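# Move the white tray from the silver case onto the table

## Task

Take the white tray out of the open silver case and put it down on the table lying flat and upright, with the case lid still open at the end and neither arm touching any object on the table.

## Robot and tools

ROBOT. Two arms stand on the floor. left_arm has its base near (-0.024, +0.275, 0) m and right_arm near (+0.007, -0.264, 0) m, both facing +x. right_arm ends in a five-finger right hand and left_arm in a mirrored left hand. A camera stand sits behind the arms. Loose objects may occasionally get a small push from outside.

FRAMES. Scene frame: origin at table-top height, midway between the nominal bases; +x points out over the table, +y toward left_arm, +z up. Which side an arm appears on in an image says nothing about its name. Each arm has a hand point fixed to its palm, 0.15 m out from the wrist flange along the fingers and 0.05 m in front of the palm. Its +z runs along the straight fingers and +y points out of the palm. Its +x runs across the palm away from the thumb on the right hand and toward the thumb on the left hand. Straight fingertips reach 0.06 to 0.07 m past the point along +z and sit 0.06 m behind it along -y. A wrist bracket on the little-finger side can strike things.

ROW LAYOUT. Every command row is 28 numbers, each between -1 and 1, always for both arms. The first 14 are left_arm, the last 14 right_arm. Each block is: dx, dy, dz, rx, ry, rz, little, ring, middle, index, thumb_bend, thumb_turn, force_limit, speed.
- dx..rz are an offset, not a pose. They count from that arm's Hand target as it stood when the action or move began, along that Hand target's own axes (not scene axes). 1.0 equals 0.6 m of travel or 180 degrees; rx, ry, rz form a single rotation vector. All six at 0 asks the arm for its current Hand target again. The controller limits each step's orientation to 40 degrees from the measured one.
- The six hand values are absolute targets: +1 open/straight, -1 closed/curled. thumb_turn -1 swings the thumb opposite the fingers, +1 keeps it beside the palm. With the thumb opposed, the hand can grasp things about 0.035 to 0.065 m thick, or a handle down to about 0.025 m.
- force_limit: -1 is about 0 N at the fingertip, +1 is 10 N (15 N for the two thumb motors). speed: -1 is almost still, full speed from +0.48 upward. For a soft grasp close at -0.94 or slower.
- No value means keep unchanged. To hold a hand steady, resend the eight hand numbers last sent to it; if none were sent yet, send its hand_measured plus hand_force_limit and hand_speed.

TOOLS.
- execute_actions(actions, cameras): actions is a list of actions; each action is a list of 1 to 15 rows, one per 1/30 s step. A short action repeats its final row until 15 steps (0.5 s) have passed. Every row in an action counts from that action's start, so sending the same offset twice moves twice. cameras: names, ["all"], or []; an empty actions list returns all images by default.
- move(target, speed, blend, blocking, cameras): target is one 28-number row or up to 15 rows, every offset counted from the same starting Hand targets, not from the row before. Paths are straight, shared in time, capped at 10 s, and do not avoid obstacles or the other arm. speed is the path top speed in m/s (0.002 to 4.3, default 0.25; turning up to twice that in rad/s), one number or one per target. blend in metres rounds corners; 0 stops at each target. blocking=false returns after about 0.5 s while the motion continues. Hand numbers of the first target go out at the start; those of later targets go out on arrival once everything is still. Avoid paths close to an arm's own base.
- wait(seconds 0 to 10): holds the last commands; a running move keeps going.
- stop(): brakes a running move.
- zoom_image(camera, region): camera is cam_head_left, cam_head_right, cam_high, cam_left_wrist or cam_right_wrist (all 504x504); region [x0, y0, x1, y1] in pixels from the top-left, at most 504 by 504, on the newest image only.
- show_instructions(): shows the reference pages.
- finished_scene(scene): ends the scene for good; give its number.

RESULTS. end_effector_position (m) and end_effector_quat_wxyz are in the scene frame. Hand target is the last commanded pose after clipping; next offsets start from it. Resting 1 to 3 cm (sometimes 5) below the command is normal in free air; a later action, even all zeros, requests it again, or send the gap as an offset. hand_measured, hand_stopped_by (moving, target, force, stalled, fault) and hand_load_n use the little..thumb_turn order; load is positive when the finger is pushed open, and a drop to about 0 means the grip was lost. To squeeze harder, raise force_limit and send a target more closed than hand_measured. The move line reports done, off_target, moving, held or fault, plus limits=paced (pose clipped) or limits=held (steps withheld). Joint torques include the arm's own weight. MOTOR HOT appears at 85 °C; at 100 °C that arm goes limp for 30 to 60 s.

AVOID. Dropping the tray, opening while it still moves, fast impacts, targets far beyond a contact, long stretched or loaded holds (heat), overloading fingers, the two arms touching or one hand closing on the other's fingers, and anything falling off or being left off the table. To release a push, command back past the current hand point. Check that the lid stays open and both hands are clear before ending.

Each tool is called after "Emit:" as name(argument=value, ...), one argument or row to a line, values as JSON.

Reference images:

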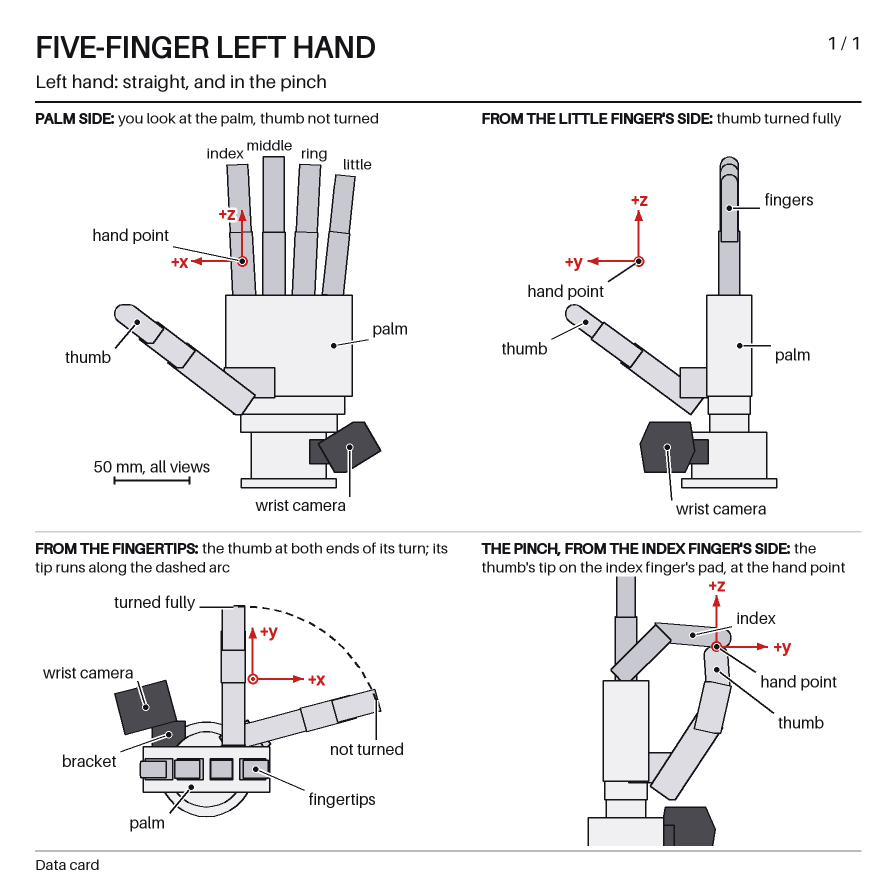

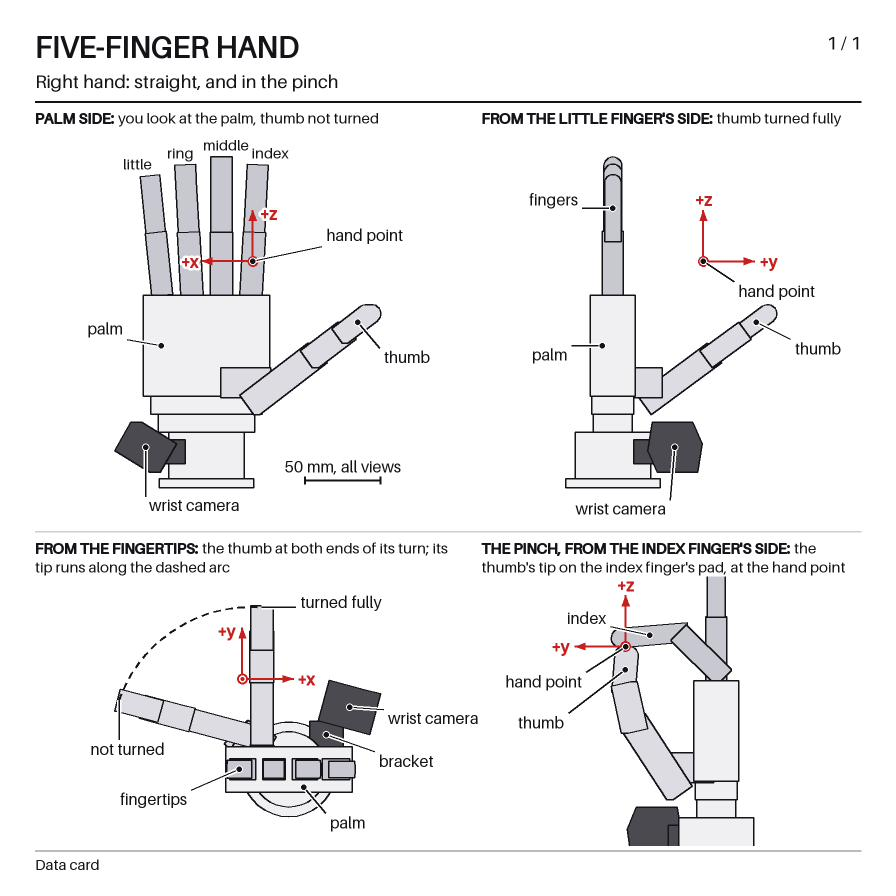

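## Session

Emit:
execute_actions(
  actions=[],
)

Scene clock: 0.00 s.
left_arm: end_effector_position=(+0.2098, +0.0018, +0.2956) hand_measured=(+1.000, +1.000, +1.000, +1.000, +1.000, +1.000) hand_load_n=(+0.0, +0.0, +0.0, +0.0, +0.0, +0.0) hand_stopped_by=(target, target, target, target, target, target) hand_force_limit=0.00 hand_speed=-0.80 end_effector_quat_wxyz=(+0.433, +0.185, +0.699, -0.539) | right_arm: end_effector_position=(+0.8845, -0.1426, +0.2390) hand_measured=(+1.000, +1.000, +1.000, +1.000, +1.000, +1.000) hand_load_n=(+0.0, +0.0, +0.0, +0.0, +0.0, +0.0) hand_stopped_by=(target, target, target, target, target, target) hand_force_limit=0.00 hand_speed=-0.80 end_effector_quat_wxyz=(-0.406, +0.846, +0.054, +0.342)
Joint positions: left_arm=[-0.71 0.464 0.485 -0.071 0.446 0.957] | right_arm=[0.004 2.395 2.634 -0.912 -0.795 -1.281]
Joint velocities: within noise
Joint torques (N m): no reading
Motor temperatures (°C): left_arm=[29 29 27 28 27 29] | right_arm=[30 29 25 31 30 26]
Heat: left arm: hottest waist 29 °C; right arm: hottest wrist pitch 31 °C.
Hand target: left_arm +0.2115, +0.0003, +0.3179; +0.445, +0.187, +0.686, -0.545 | right_arm +0.8877, -0.1425, +0.2557; -0.406, +0.840, +0.061, +0.356

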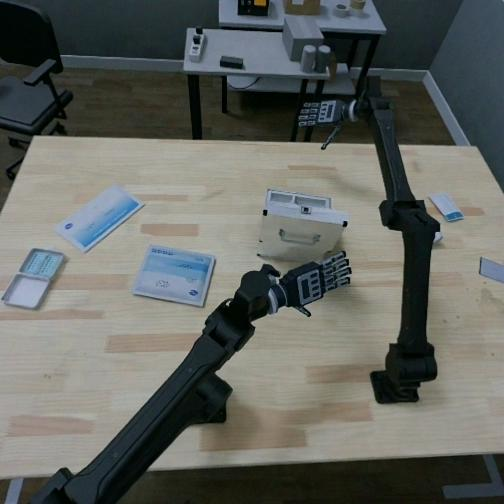

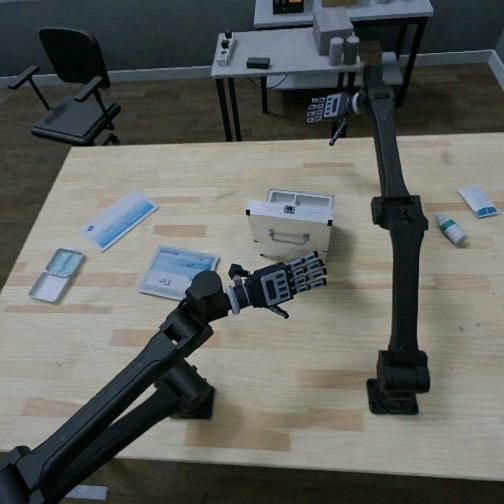

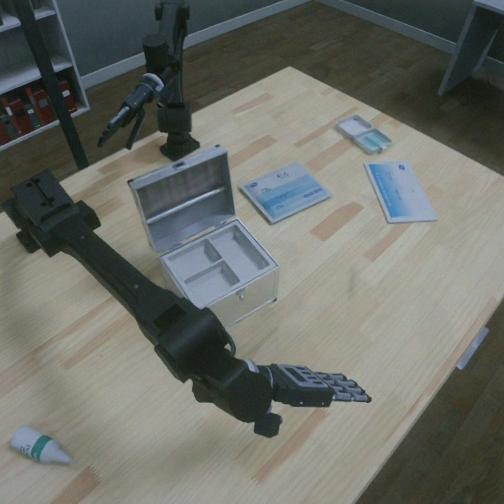

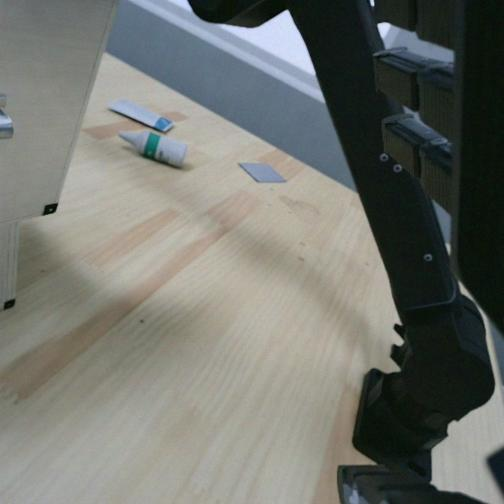

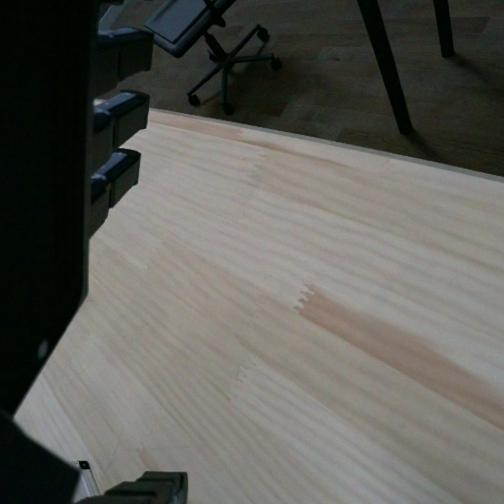

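Emit:
zoom_image(
  camera="cam_high",
  region=[100, 130, 310, 340],
)

Emit:
zoom_image(
  camera="cam_head_left",
  region=[210, 150, 400, 340],
)

Emit:
zoom_image(
  camera="cam_head_right",
  region=[210, 150, 400, 340],
)

Scaled by 2.400 from the camera's 504x504 image, which has a finer 720x720 frame.

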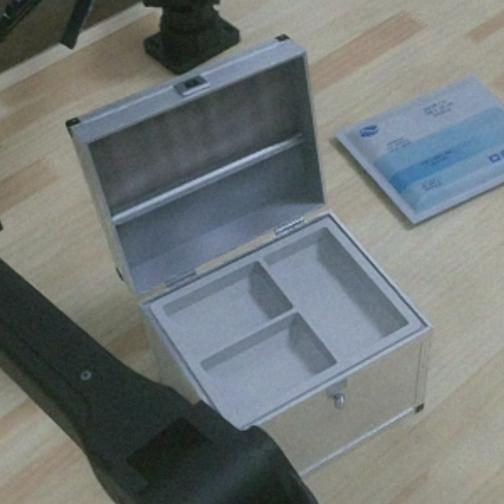

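Scaled by 2.653 from the camera's 504x504 image, which has a finer 720x720 frame.

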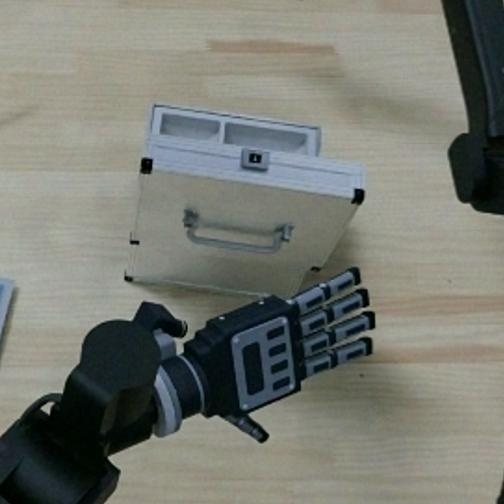

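Scaled by 2.653 from the camera's 504x504 image, which has a finer 720x720 frame.

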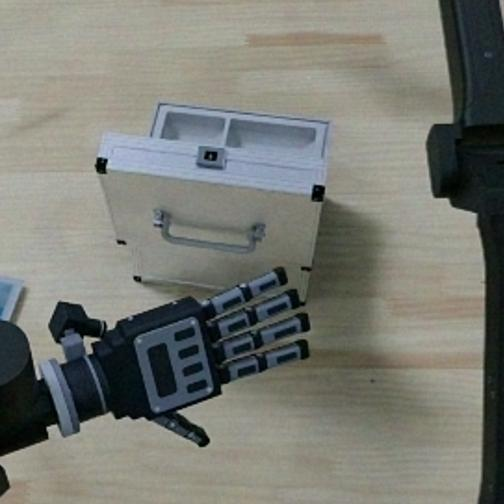

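Emit:
move(
  target=[-0.273, 0.297, -0.415, -0.262, -0.187, -0.004, 1, 1, 1, 1, 1, 1, 0, -0.8, 0, 0, 0, 0, 0, 0, 1, 1, 1, 1, 1, 1, 0, -0.8],
)

Emit:
move(
  target=[0, 0, 0, 0, 0, 0, 1, 1, 1, 1, 1, 1, 0, -0.8, -0.359, -0.595, -0.424, -0.035, -0.199, 0.1256, 1, 1, 1, 1, 1, 1, 0, -0.8],
  cameras=["all"],
)

Scene clock: 88.07 s.
left_arm: end_effector_position=(+0.3207, +0.3170, +0.3033) hand_measured=(+1.000, +1.000, +1.000, +1.000, +1.000, +1.000) hand_load_n=(+0.0, +0.0, +0.0, +0.0, +0.0, +0.0) hand_stopped_by=(target, target, target, target, target, target) hand_force_limit=0.00 hand_speed=-0.80 end_effector_quat_wxyz=(+0.623, -0.179, +0.713, -0.268) | right_arm: end_effector_position=(+0.8845, -0.1426, +0.2390) hand_measured=(+1.000, +1.000, +1.000, +1.000, +1.000, +1.000) hand_load_n=(+0.0, +0.0, +0.0, +0.0, +0.0, +0.0) hand_stopped_by=(target, target, target, target, target, target) hand_force_limit=0.00 hand_speed=-0.80 end_effector_quat_wxyz=(-0.406, +0.846, +0.054, +0.342)
Joint positions: left_arm=[0.274 0.43 0.525 -0.183 0.437 0.957] | right_arm=[0.004 2.395 2.634 -0.912 -0.795 -1.281]
Joint torques (N m): left_arm=[2.26 3.37 17.58 3.19 -0.08 -0.01] | right_arm=[0.09 -24.94 9.94 1.57 -0.46 0.05]
Motor temperatures (°C): left_arm=[29 29 40 28 27 29] | right_arm=[30 42 34 31 30 25]
Heat: left arm: hottest elbow 40 °C; right arm: hottest shoulder 42 °C.
Hand target: left_arm +0.3298, +0.3253, +0.3505; +0.653, -0.169, +0.690, -0.261 | right_arm +0.8877, -0.1425, +0.2557; -0.406, +0.840, +0.061, +0.356
Off the commanded pose: left_arm 0.049 m, 4 deg | right_arm 0.017 m, 2 deg.
move: off_target (left_arm, right_arm)

Scene clock: 90.90 s.
left_arm: end_effector_position=(+0.3210, +0.3171, +0.3032) hand_measured=(+1.000, +1.000, +1.000, +1.000, +1.000, +1.000) hand_load_n=(+0.0, +0.0, +0.0, +0.0, +0.0, +0.0) hand_stopped_by=(target, target, target, target, target, target) hand_force_limit=0.00 hand_speed=-0.80 end_effector_quat_wxyz=(+0.623, -0.179, +0.713, -0.268) | right_arm: end_effector_position=(+0.4561, -0.0532, +0.4465) hand_measured=(+1.000, +1.000, +1.000, +1.000, +1.000, +1.000) hand_load_n=(+0.0, +0.0, +0.0, +0.0, +0.0, +0.0) hand_stopped_by=(target, target, target, target, target, target) hand_force_limit=0.00 hand_speed=-0.80 end_effector_quat_wxyz=(-0.402, +0.914, -0.017, +0.056)
Joint positions: left_arm=[0.274 0.431 0.525 -0.182 0.437 0.957] | right_arm=[0.215 1.614 2.124 -1.684 -0.757 -1.144]
Joint torques (N m): left_arm=[2.08 2.9 17.51 3.06 -0.08 -0.01] | right_arm=[0.79 -13.57 7.57 0.21 -0.62 0.14]
Heat: left arm: hottest elbow 41 °C; right arm: hottest shoulder 41 °C.
Hand target: left_arm +0.3298, +0.3252, +0.3505; +0.653, -0.169, +0.690, -0.261 | right_arm +0.4493, -0.0501, +0.4503; -0.383, +0.924, +0.000, +0.000
Off the commanded pose: left_arm 0.049 m, 4 deg | right_arm 0.008 m, 7 deg.
joint sent to its limit (right arm) — joint 4 (wrist pitch), lower limit. The joint targets are off in orientation, not in position.
move: off_target (left_arm, right_arm)

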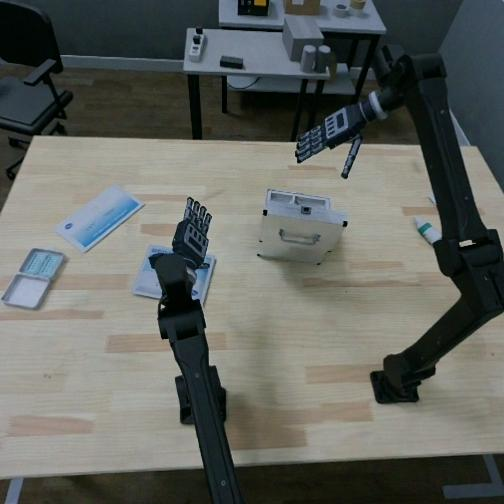

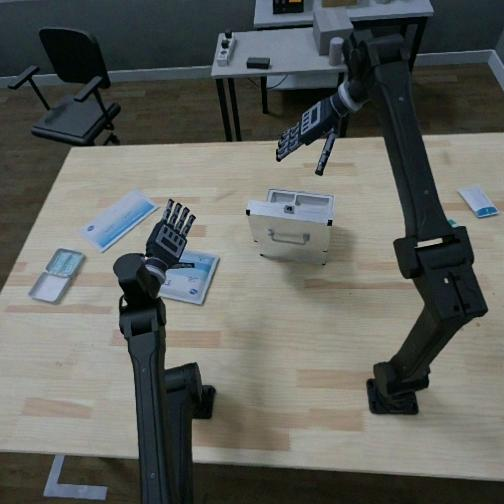

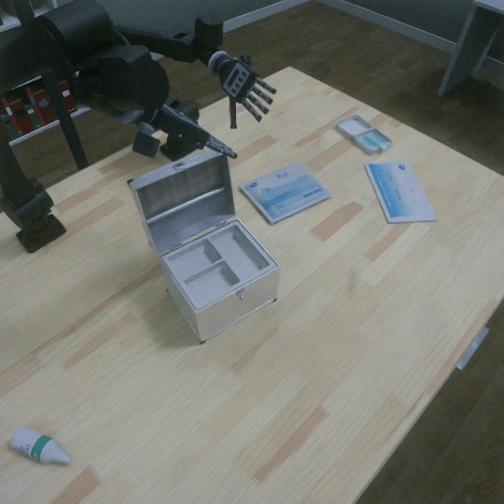

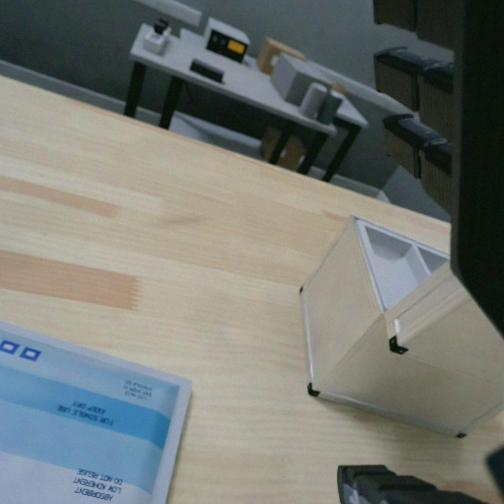

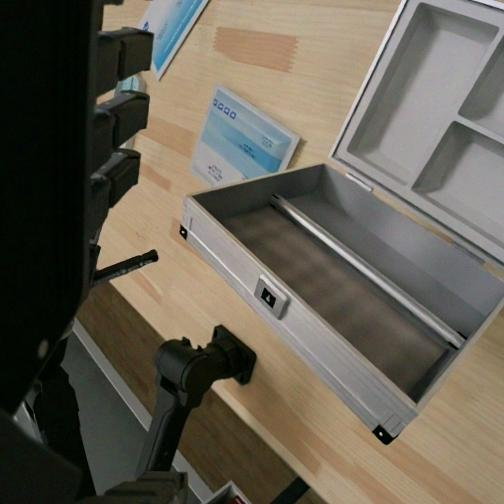

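Emit:
move(
  target=[0, 0, 0, 0, 0, 0, 1, 1, 1, 1, 1, 1, 0, -0.8, 0.1667, 0, 0, 0, 0, 0, 0, 0, 0, 0, 0.5, -1, 0, -0.3],
  cameras=["all"],
)

Scene clock: 134.00 s.
left_arm: end_effector_position=(+0.3210, +0.3171, +0.3032) hand_measured=(+1.000, +1.000, +1.000, +1.000, +1.000, +1.000) hand_load_n=(+0.0, +0.0, +0.0, +0.0, +0.0, +0.0) hand_stopped_by=(target, target, target, target, target, target) hand_force_limit=0.00 hand_speed=-0.80 end_effector_quat_wxyz=(+0.623, -0.179, +0.713, -0.268) | right_arm: end_effector_position=(+0.5454, -0.0468, +0.4379) hand_measured=(+0.000, +0.000, +0.000, +0.000, +0.500, -1.000) hand_load_n=(+0.0, +0.0, +0.0, +0.0, +0.0, +0.0) hand_stopped_by=(target, target, target, target, target, target) hand_force_limit=0.00 hand_speed=-0.30 end_effector_quat_wxyz=(-0.416, +0.906, -0.027, +0.077)
Joint positions: left_arm=[0.274 0.431 0.525 -0.182 0.437 0.957] | right_arm=[0.183 1.85 2.41 -1.686 -0.78 -1.128]
Joint torques (N m): left_arm=[2.14 2.73 17.5 3.04 -0.08 0] | right_arm=[-0.62 -15.5 10.43 0.38 -0.7 0.13]
Motor temperatures (°C): left_arm=[29 29 44 29 27 28] | right_arm=[30 37 33 31 30 25]
Heat: left arm: hottest elbow 44 °C; right arm: hottest shoulder 37 °C.
Hand target: left_arm +0.3298, +0.3252, +0.3505; +0.653, -0.169, +0.690, -0.261 | right_arm +0.5494, -0.0501, +0.4502; -0.383, +0.924, +0.000, +0.000
Off the commanded pose: left_arm 0.049 m, 4 deg | right_arm 0.013 m, 10 deg.
joint sent to its limit (right arm) — joint 4 (wrist pitch), lower limit. The joint targets are off in orientation, not in position.
move: off_target (left_arm, right_arm)

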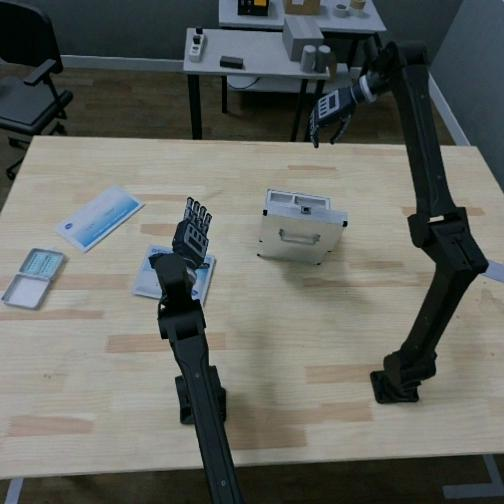

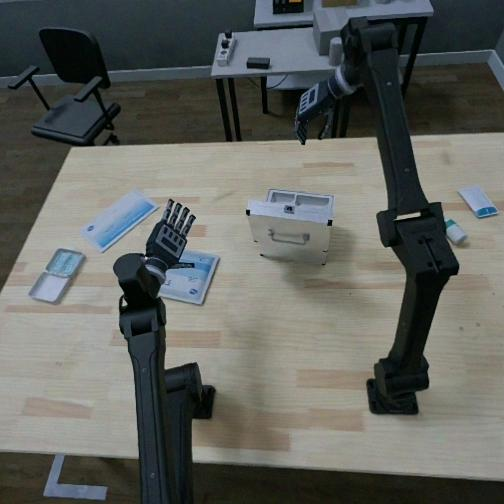

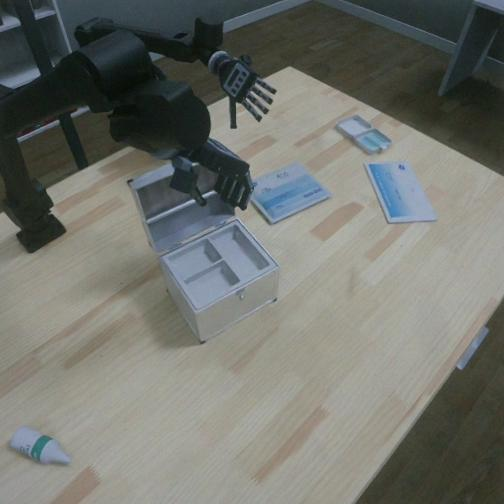

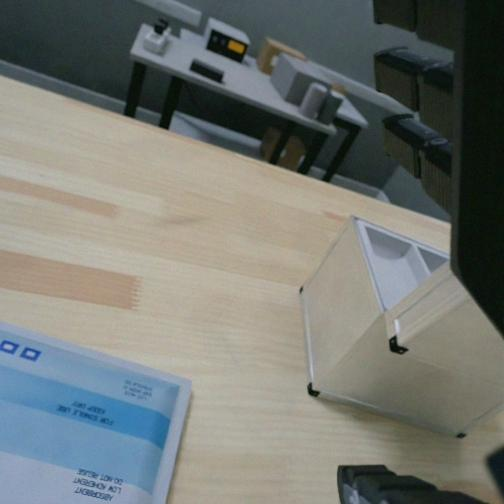

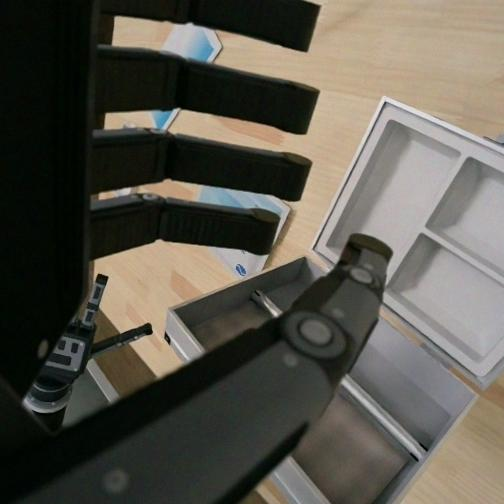

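Emit:
move(
  target=[0, 0, 0, 0, 0, 0, 1, 1, 1, 1, 1, 1, 0, -0.8, -0.083, 0.118, 0.2357, 0, 0.0393, 0.0393, 0, 0, 0, 0, 0.5, -1, 0, -0.3],
  cameras=["all"],
)

Scene clock: 164.50 s.
left_arm: end_effector_position=(+0.3210, +0.3171, +0.3032) hand_measured=(+1.000, +1.000, +1.000, +1.000, +1.000, +1.000) hand_load_n=(+0.0, +0.0, +0.0, +0.0, +0.0, +0.0) hand_stopped_by=(target, target, target, target, target, target) hand_force_limit=0.00 hand_speed=-0.80 end_effector_quat_wxyz=(+0.623, -0.179, +0.713, -0.268) | right_arm: end_effector_position=(+0.5006, -0.0048, +0.2883) hand_measured=(+0.000, +0.000, +0.000, +0.000, +0.500, -1.000) hand_load_n=(+0.0, +0.0, +0.0, +0.0, +0.0, +0.0) hand_stopped_by=(target, target, target, target, target, target) hand_force_limit=0.00 hand_speed=-0.30 end_effector_quat_wxyz=(-0.375, +0.923, -0.086, +0.019)
Joint positions: left_arm=[0.274 0.431 0.525 -0.182 0.437 0.957] | right_arm=[0.292 1.675 1.772 -1.268 -0.677 -0.935]
Joint torques (N m): left_arm=[2.14 2.61 17.51 3.1 -0.08 -0.01] | right_arm=[0.73 -16.62 8.29 1.33 -0.39 0.13]
Heat: left arm: hottest elbow 47 °C; right arm: hottest shoulder 36 °C.
Hand target: left_arm +0.3298, +0.3252, +0.3505; +0.653, -0.169, +0.690, -0.261 | right_arm +0.4995, -0.0003, +0.3000; -0.381, +0.920, -0.081, +0.033
Off the commanded pose: left_arm 0.049 m, 4 deg | right_arm 0.013 m, 2 deg.
move: off_target (left_arm, right_arm)

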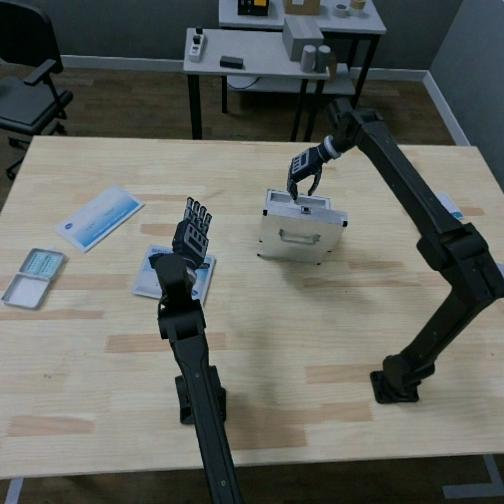

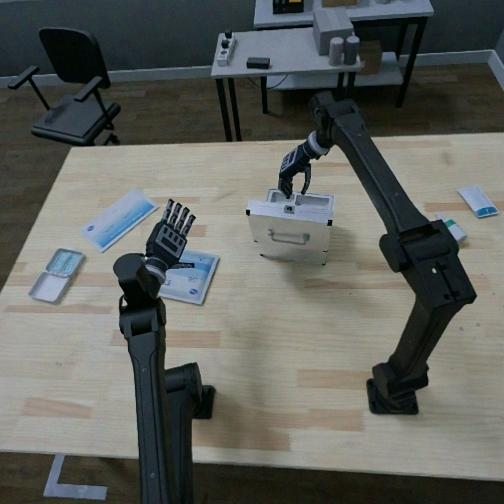

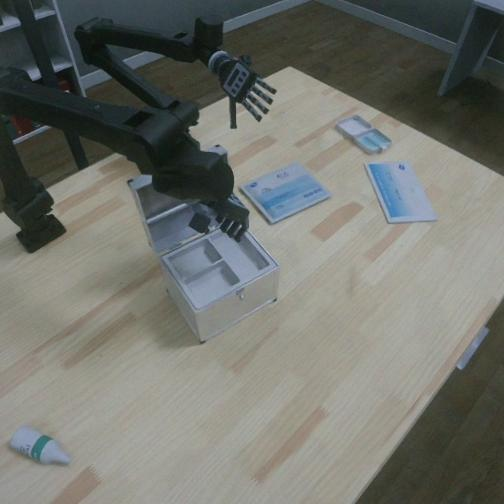

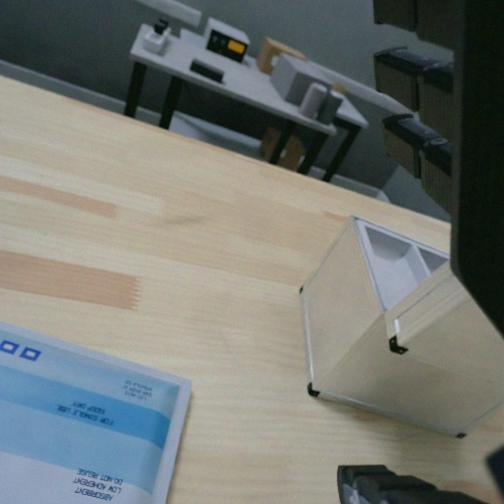

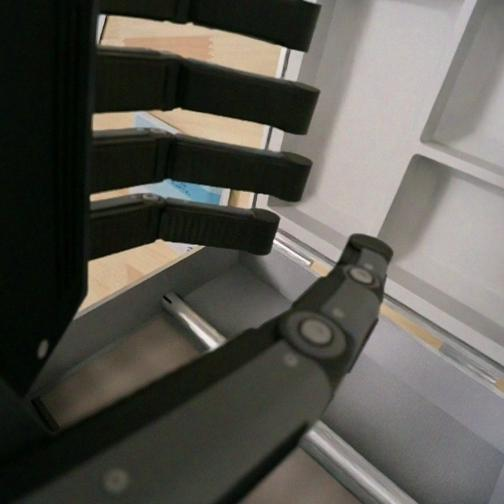

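Emit:
zoom_image(
  camera="cam_right_wrist",
  region=[204, 0, 504, 400],
)

Emit:
zoom_image(
  camera="cam_high",
  region=[110, 150, 310, 350],
)

Scaled by 1.260 from the camera's 504x504 image, which has a finer 720x720 frame.

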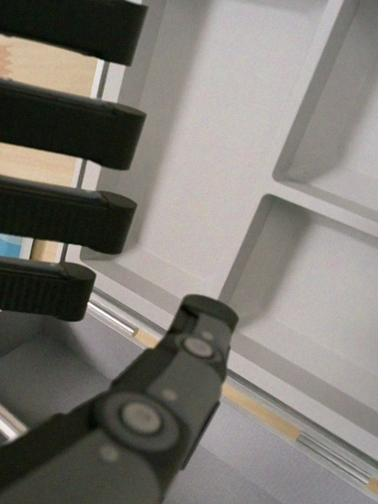

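Scaled by 2.520 from the camera's 504x504 image, which has a finer 720x720 frame.

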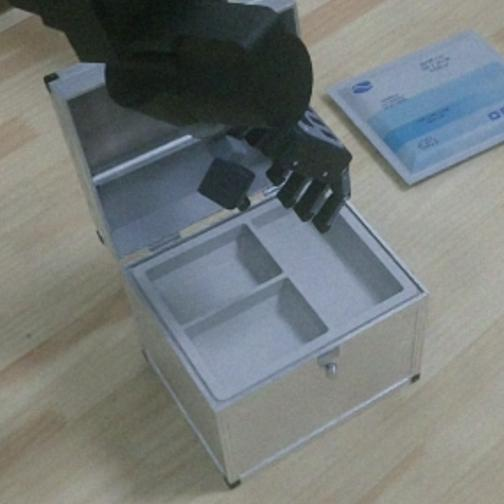

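Emit:
move(
  target=[0, 0, 0, 0, 0, 0, 1, 1, 1, 1, 1, 1, 0, -0.8, -0.028, 0.053, 0.154, 0, 0.0118, 0.0118, 0, 0, 0, 0, 0.5, -1, 0, -0.3],
  cameras=["all"],
)

Emit:
zoom_image(
  camera="cam_high",
  region=[110, 150, 310, 350],
)

Emit:
zoom_image(
  camera="cam_head_left",
  region=[240, 130, 370, 260],
)

Scene clock: 192.03 s.
left_arm: end_effector_position=(+0.3210, +0.3171, +0.3032) hand_measured=(+1.000, +1.000, +1.000, +1.000, +1.000, +1.000) hand_load_n=(+0.0, +0.0, +0.0, +0.0, +0.5, +0.0) hand_stopped_by=(target, target, target, target, target, target) hand_force_limit=0.00 hand_speed=-0.80 end_effector_quat_wxyz=(+0.623, -0.179, +0.713, -0.268) | right_arm: end_effector_position=(+0.4890, +0.0410, +0.2030) hand_measured=(+0.000, +0.000, +0.000, +0.000, +0.500, -1.000) hand_load_n=(+0.0, +0.0, +0.0, +0.0, +0.0, +0.0) hand_stopped_by=(target, target, target, target, target, target) hand_force_limit=0.00 hand_speed=-0.30 end_effector_quat_wxyz=(-0.373, +0.921, -0.107, +0.032)
Joint positions: left_arm=[0.274 0.431 0.525 -0.182 0.437 0.957] | right_arm=[0.383 1.661 1.523 -0.935 -0.611 -0.781]
Joint torques (N m): left_arm=[2.2 2.67 17.51 3.07 -0.08 0] | right_arm=[0.5 -16.09 8.16 1.51 -0.34 0.14]
Heat: left arm: hottest elbow 48 °C; right arm: hottest shoulder 37 °C.
Hand target: left_arm +0.3298, +0.3252, +0.3505; +0.653, -0.169, +0.690, -0.261 | right_arm +0.4904, +0.0449, +0.2122; -0.380, +0.918, -0.105, +0.043
Off the commanded pose: left_arm 0.049 m, 4 deg | right_arm 0.010 m, 2 deg.
move: off_target (left_arm)

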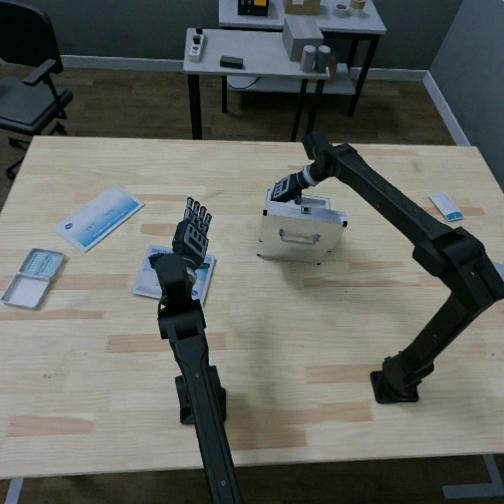

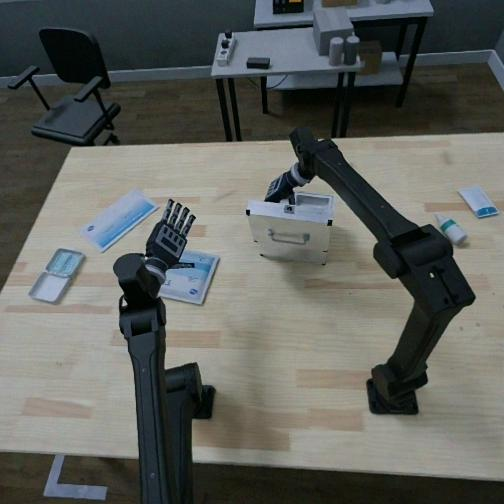

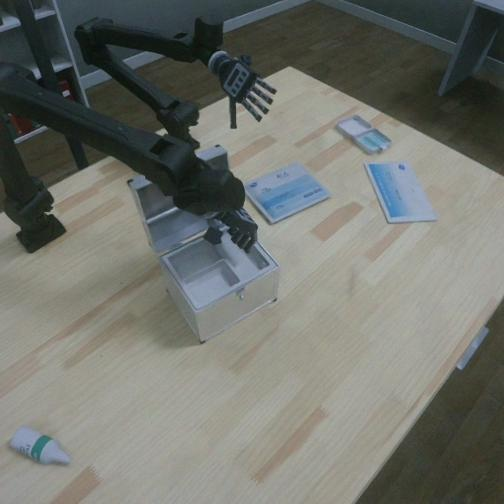

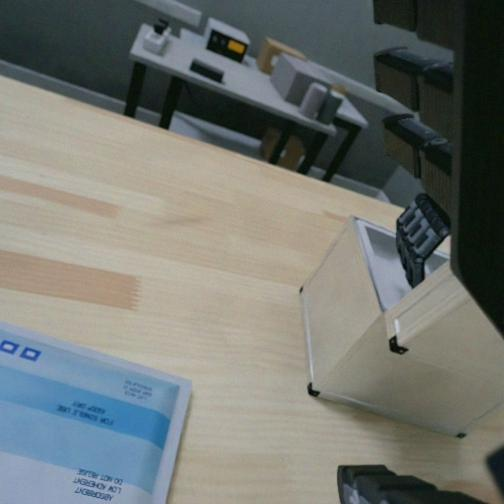

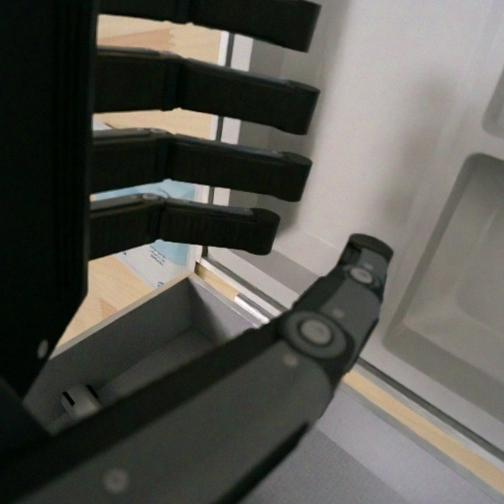

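Scaled by 2.520 from the camera's 504x504 image, which has a finer 720x720 frame.

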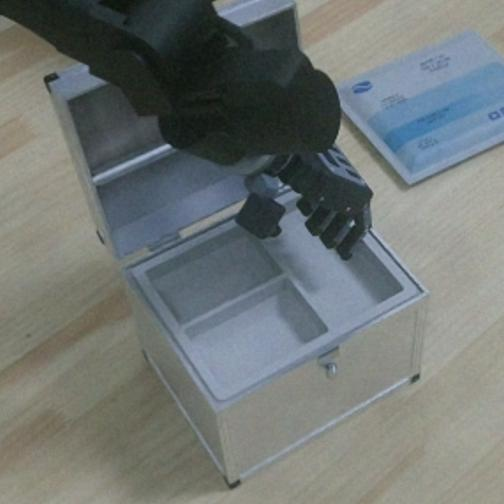

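Scaled by 3.877 from the camera's 504x504 image, which has a finer 720x720 frame.

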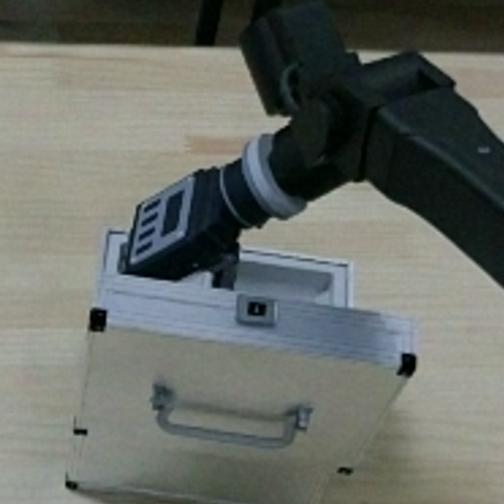

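Emit:
zoom_image(
  camera="cam_right_wrist",
  region=[254, 50, 504, 400],
)

Scaled by 1.440 from the camera's 504x504 image, which has a finer 720x720 frame.

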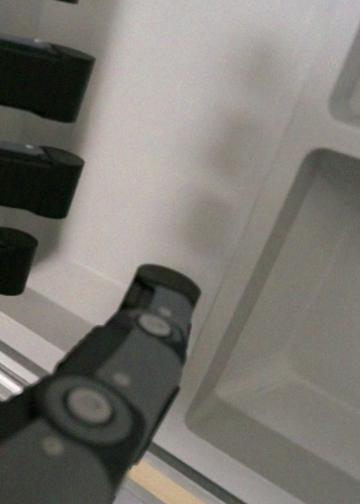

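Emit:
move(
  target=[0, 0, 0, 0, 0, 0, 1, 1, 1, 1, 1, 1, 0, -0.8, 0, 0.0354, 0.0354, 0, 0, 0, 0, 0, 0, 0, 0.5, -1, 0, -0.3],
  cameras=["cam_high", "cam_right_wrist", "cam_left_wrist"],
  speed=0.1,
)

Emit:
zoom_image(
  camera="cam_high",
  region=[130, 170, 290, 330],
)

Emit:
zoom_image(
  camera="cam_left_wrist",
  region=[340, 180, 504, 344],
)

Scene clock: 218.60 s.
left_arm: end_effector_position=(+0.3210, +0.3171, +0.3032) hand_measured=(+1.000, +1.000, +1.000, +1.000, +1.000, +1.000) hand_load_n=(+0.0, +0.0, +0.0, +0.0, +0.0, +0.0) hand_stopped_by=(target, target, target, target, target, target) hand_force_limit=0.00 hand_speed=-0.80 end_effector_quat_wxyz=(+0.623, -0.179, +0.713, -0.268) | right_arm: end_effector_position=(+0.4886, +0.0409, +0.1803) hand_measured=(+0.000, +0.000, +0.000, +0.000, +0.500, -1.000) hand_load_n=(+0.0, +0.0, +0.0, +0.0, -0.5, -0.5) hand_stopped_by=(target, target, target, target, target, target) hand_force_limit=0.00 hand_speed=-0.30 end_effector_quat_wxyz=(-0.377, +0.920, -0.106, +0.037)
Joint positions: left_arm=[0.274 0.431 0.525 -0.182 0.437 0.957] | right_arm=[0.383 1.661 1.46 -0.856 -0.611 -0.778]
Joint torques (N m): left_arm=[2.14 2.73 17.51 3.07 -0.08 -0.01] | right_arm=[0.38 -14.86 8.1 1.47 -0.33 0.13]
Motor temperatures (°C): left_arm=[29 29 50 28 27 28] | right_arm=[30 36 33 31 29 25]
Heat: left arm: hottest elbow 50 °C; right arm: hottest shoulder 36 °C.
Hand target: left_arm +0.3298, +0.3252, +0.3505; +0.653, -0.169, +0.690, -0.261 | right_arm +0.4903, +0.0449, +0.1821; -0.380, +0.918, -0.105, +0.043
Off the commanded pose: left_arm 0.049 m, 4 deg | right_arm 0.005 m, 1 deg.
move: off_target (left_arm)
Images, in order (width x height): cam_high 504x504, cam_left_wrist 504x504, cam_right_wrist 504x504.

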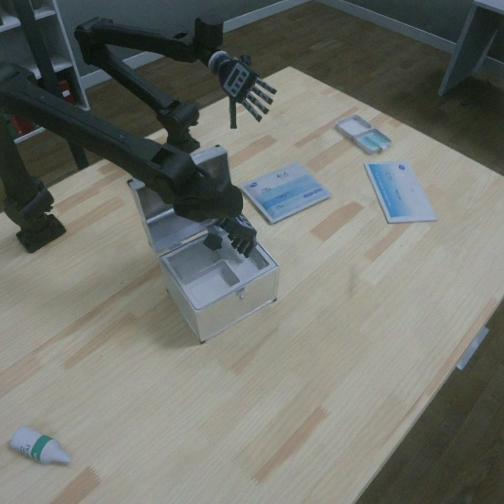

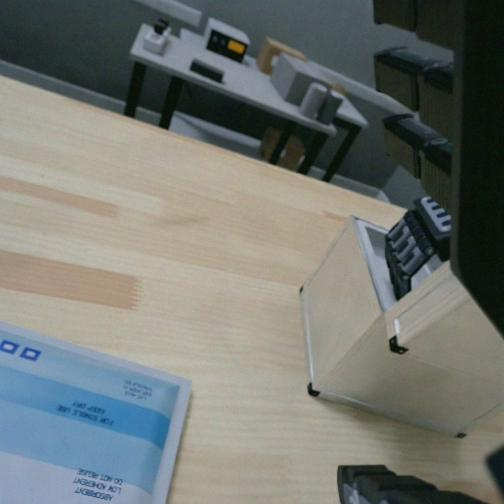

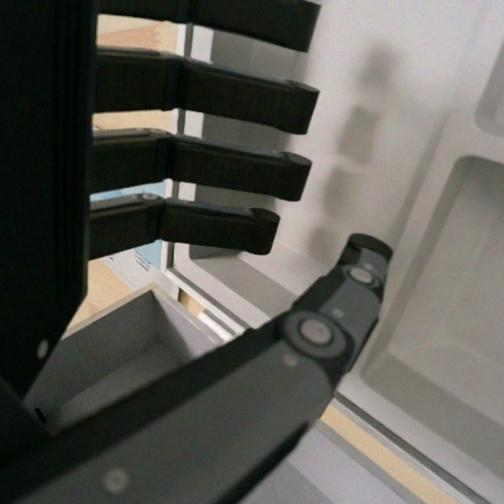

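Scaled by 3.150 from the camera's 504x504 image, which has a finer 720x720 frame.

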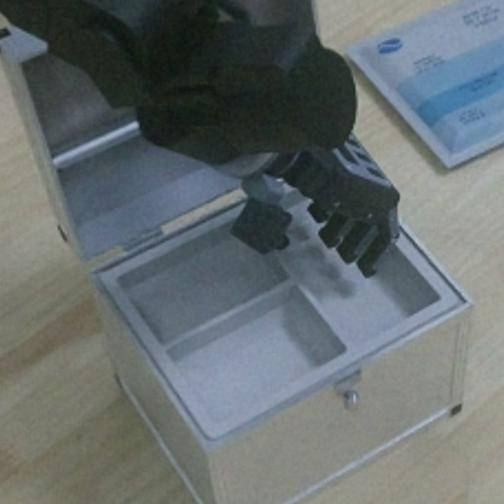

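Scaled by 3.073 from the camera's 504x504 image, which has a finer 720x720 frame.

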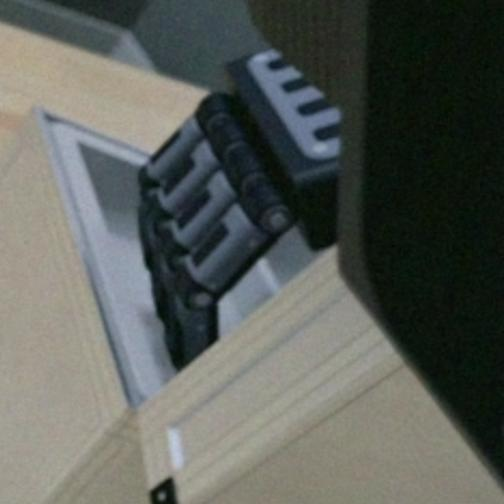

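Emit:
zoom_image(
  camera="cam_right_wrist",
  region=[254, 100, 504, 450],
)

Scaled by 1.440 from the camera's 504x504 image, which has a finer 720x720 frame.

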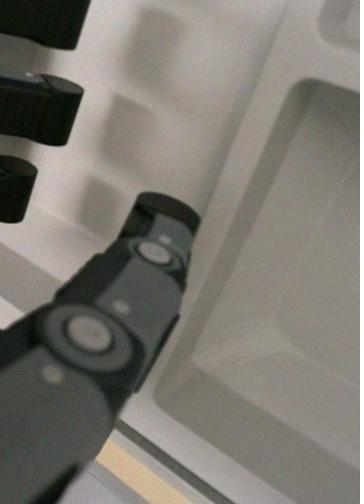

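Emit:
move(
  target=[0, 0, 0, 0, 0, 0, 1, 1, 1, 1, 1, 1, 0, -0.8, 0, 0.0354, 0.0354, 0, 0, 0, 0, 0, 0, 0, 0.5, -1, 0, -0.3],
  cameras=["cam_high", "cam_right_wrist", "cam_left_wrist"],
  speed=0.1,
)

Emit:
zoom_image(
  camera="cam_right_wrist",
  region=[204, 100, 504, 450],
)

Emit:
zoom_image(
  camera="cam_left_wrist",
  region=[340, 180, 504, 344],
)

Scene clock: 234.50 s.
left_arm: end_effector_position=(+0.3210, +0.3171, +0.3032) hand_measured=(+1.000, +1.000, +1.000, +1.000, +1.000, +1.000) hand_load_n=(+0.0, +0.0, +0.0, +0.0, +0.0, +0.0) hand_stopped_by=(target, target, target, target, target, target) hand_force_limit=0.00 hand_speed=-0.80 end_effector_quat_wxyz=(+0.623, -0.179, +0.713, -0.268) | right_arm: end_effector_position=(+0.4916, +0.0431, +0.1662) hand_measured=(+0.000, +0.000, +0.000, +0.000, +0.500, -1.000) hand_load_n=(+0.0, +0.0, -3.5, +0.0, -1.0, -0.5) hand_stopped_by=(target, target, target, target, target, target) hand_force_limit=0.00 hand_speed=-0.30 end_effector_quat_wxyz=(-0.385, +0.916, -0.103, +0.048)
Joint positions: left_arm=[0.274 0.431 0.525 -0.182 0.437 0.957] | right_arm=[0.383 1.661 1.415 -0.781 -0.613 -0.772]
Joint torques (N m): left_arm=[2.2 2.61 17.48 3.06 -0.06 0] | right_arm=[0.5 -13.33 7.04 1.54 -0.26 0.05]
Heat: left arm: hottest elbow 50 °C; right arm: hottest shoulder 36 °C.
Hand target: left_arm +0.3298, +0.3252, +0.3505; +0.653, -0.169, +0.690, -0.261 | right_arm +0.4904, +0.0448, +0.1521; -0.380, +0.918, -0.105, +0.043
Off the commanded pose: left_arm 0.049 m, 4 deg | right_arm 0.014 m, 1 deg.
move: off_target (left_arm, right_arm)
Images, in order (width x height): cam_high 504x504, cam_left_wrist 504x504, cam_right_wrist 504x504.

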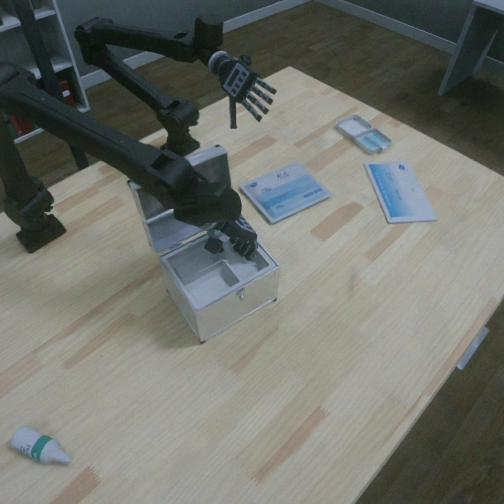

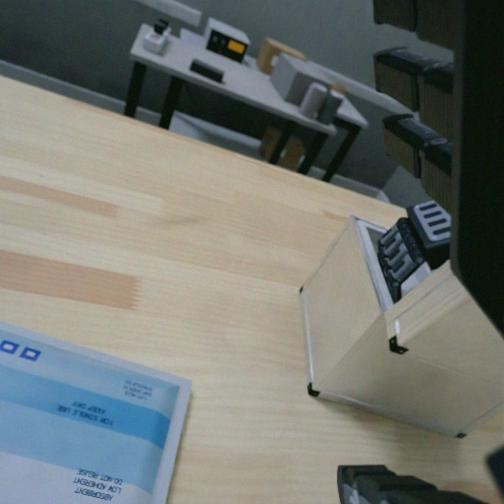

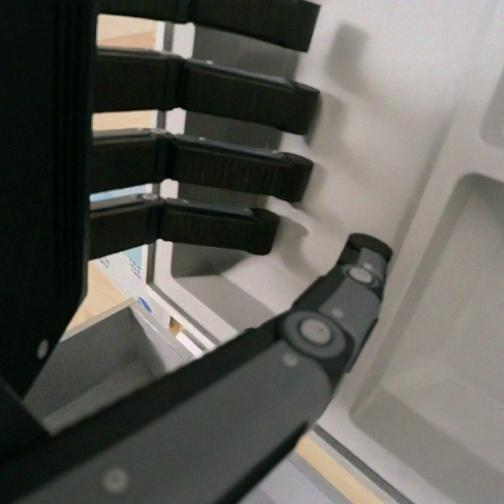

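Scaled by 1.440 from the camera's 504x504 image, which has a finer 720x720 frame.

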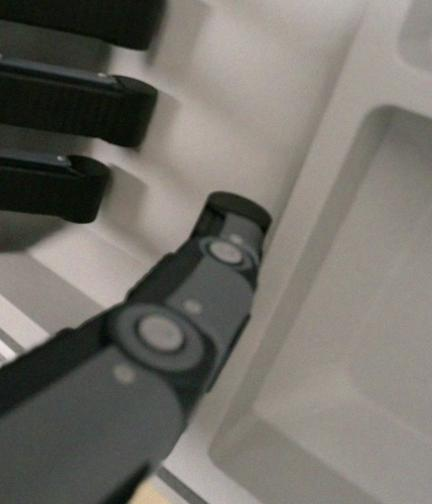

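Scaled by 3.073 from the camera's 504x504 image, which has a finer 720x720 frame.

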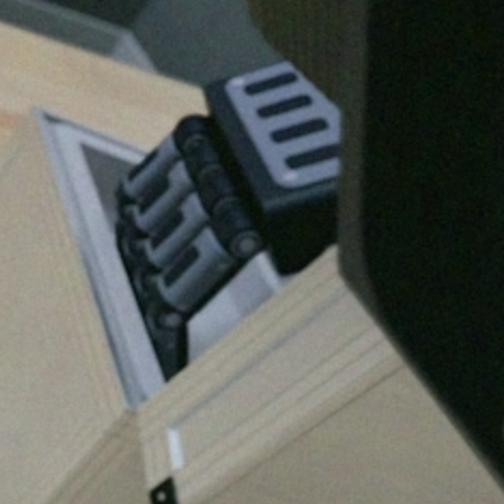

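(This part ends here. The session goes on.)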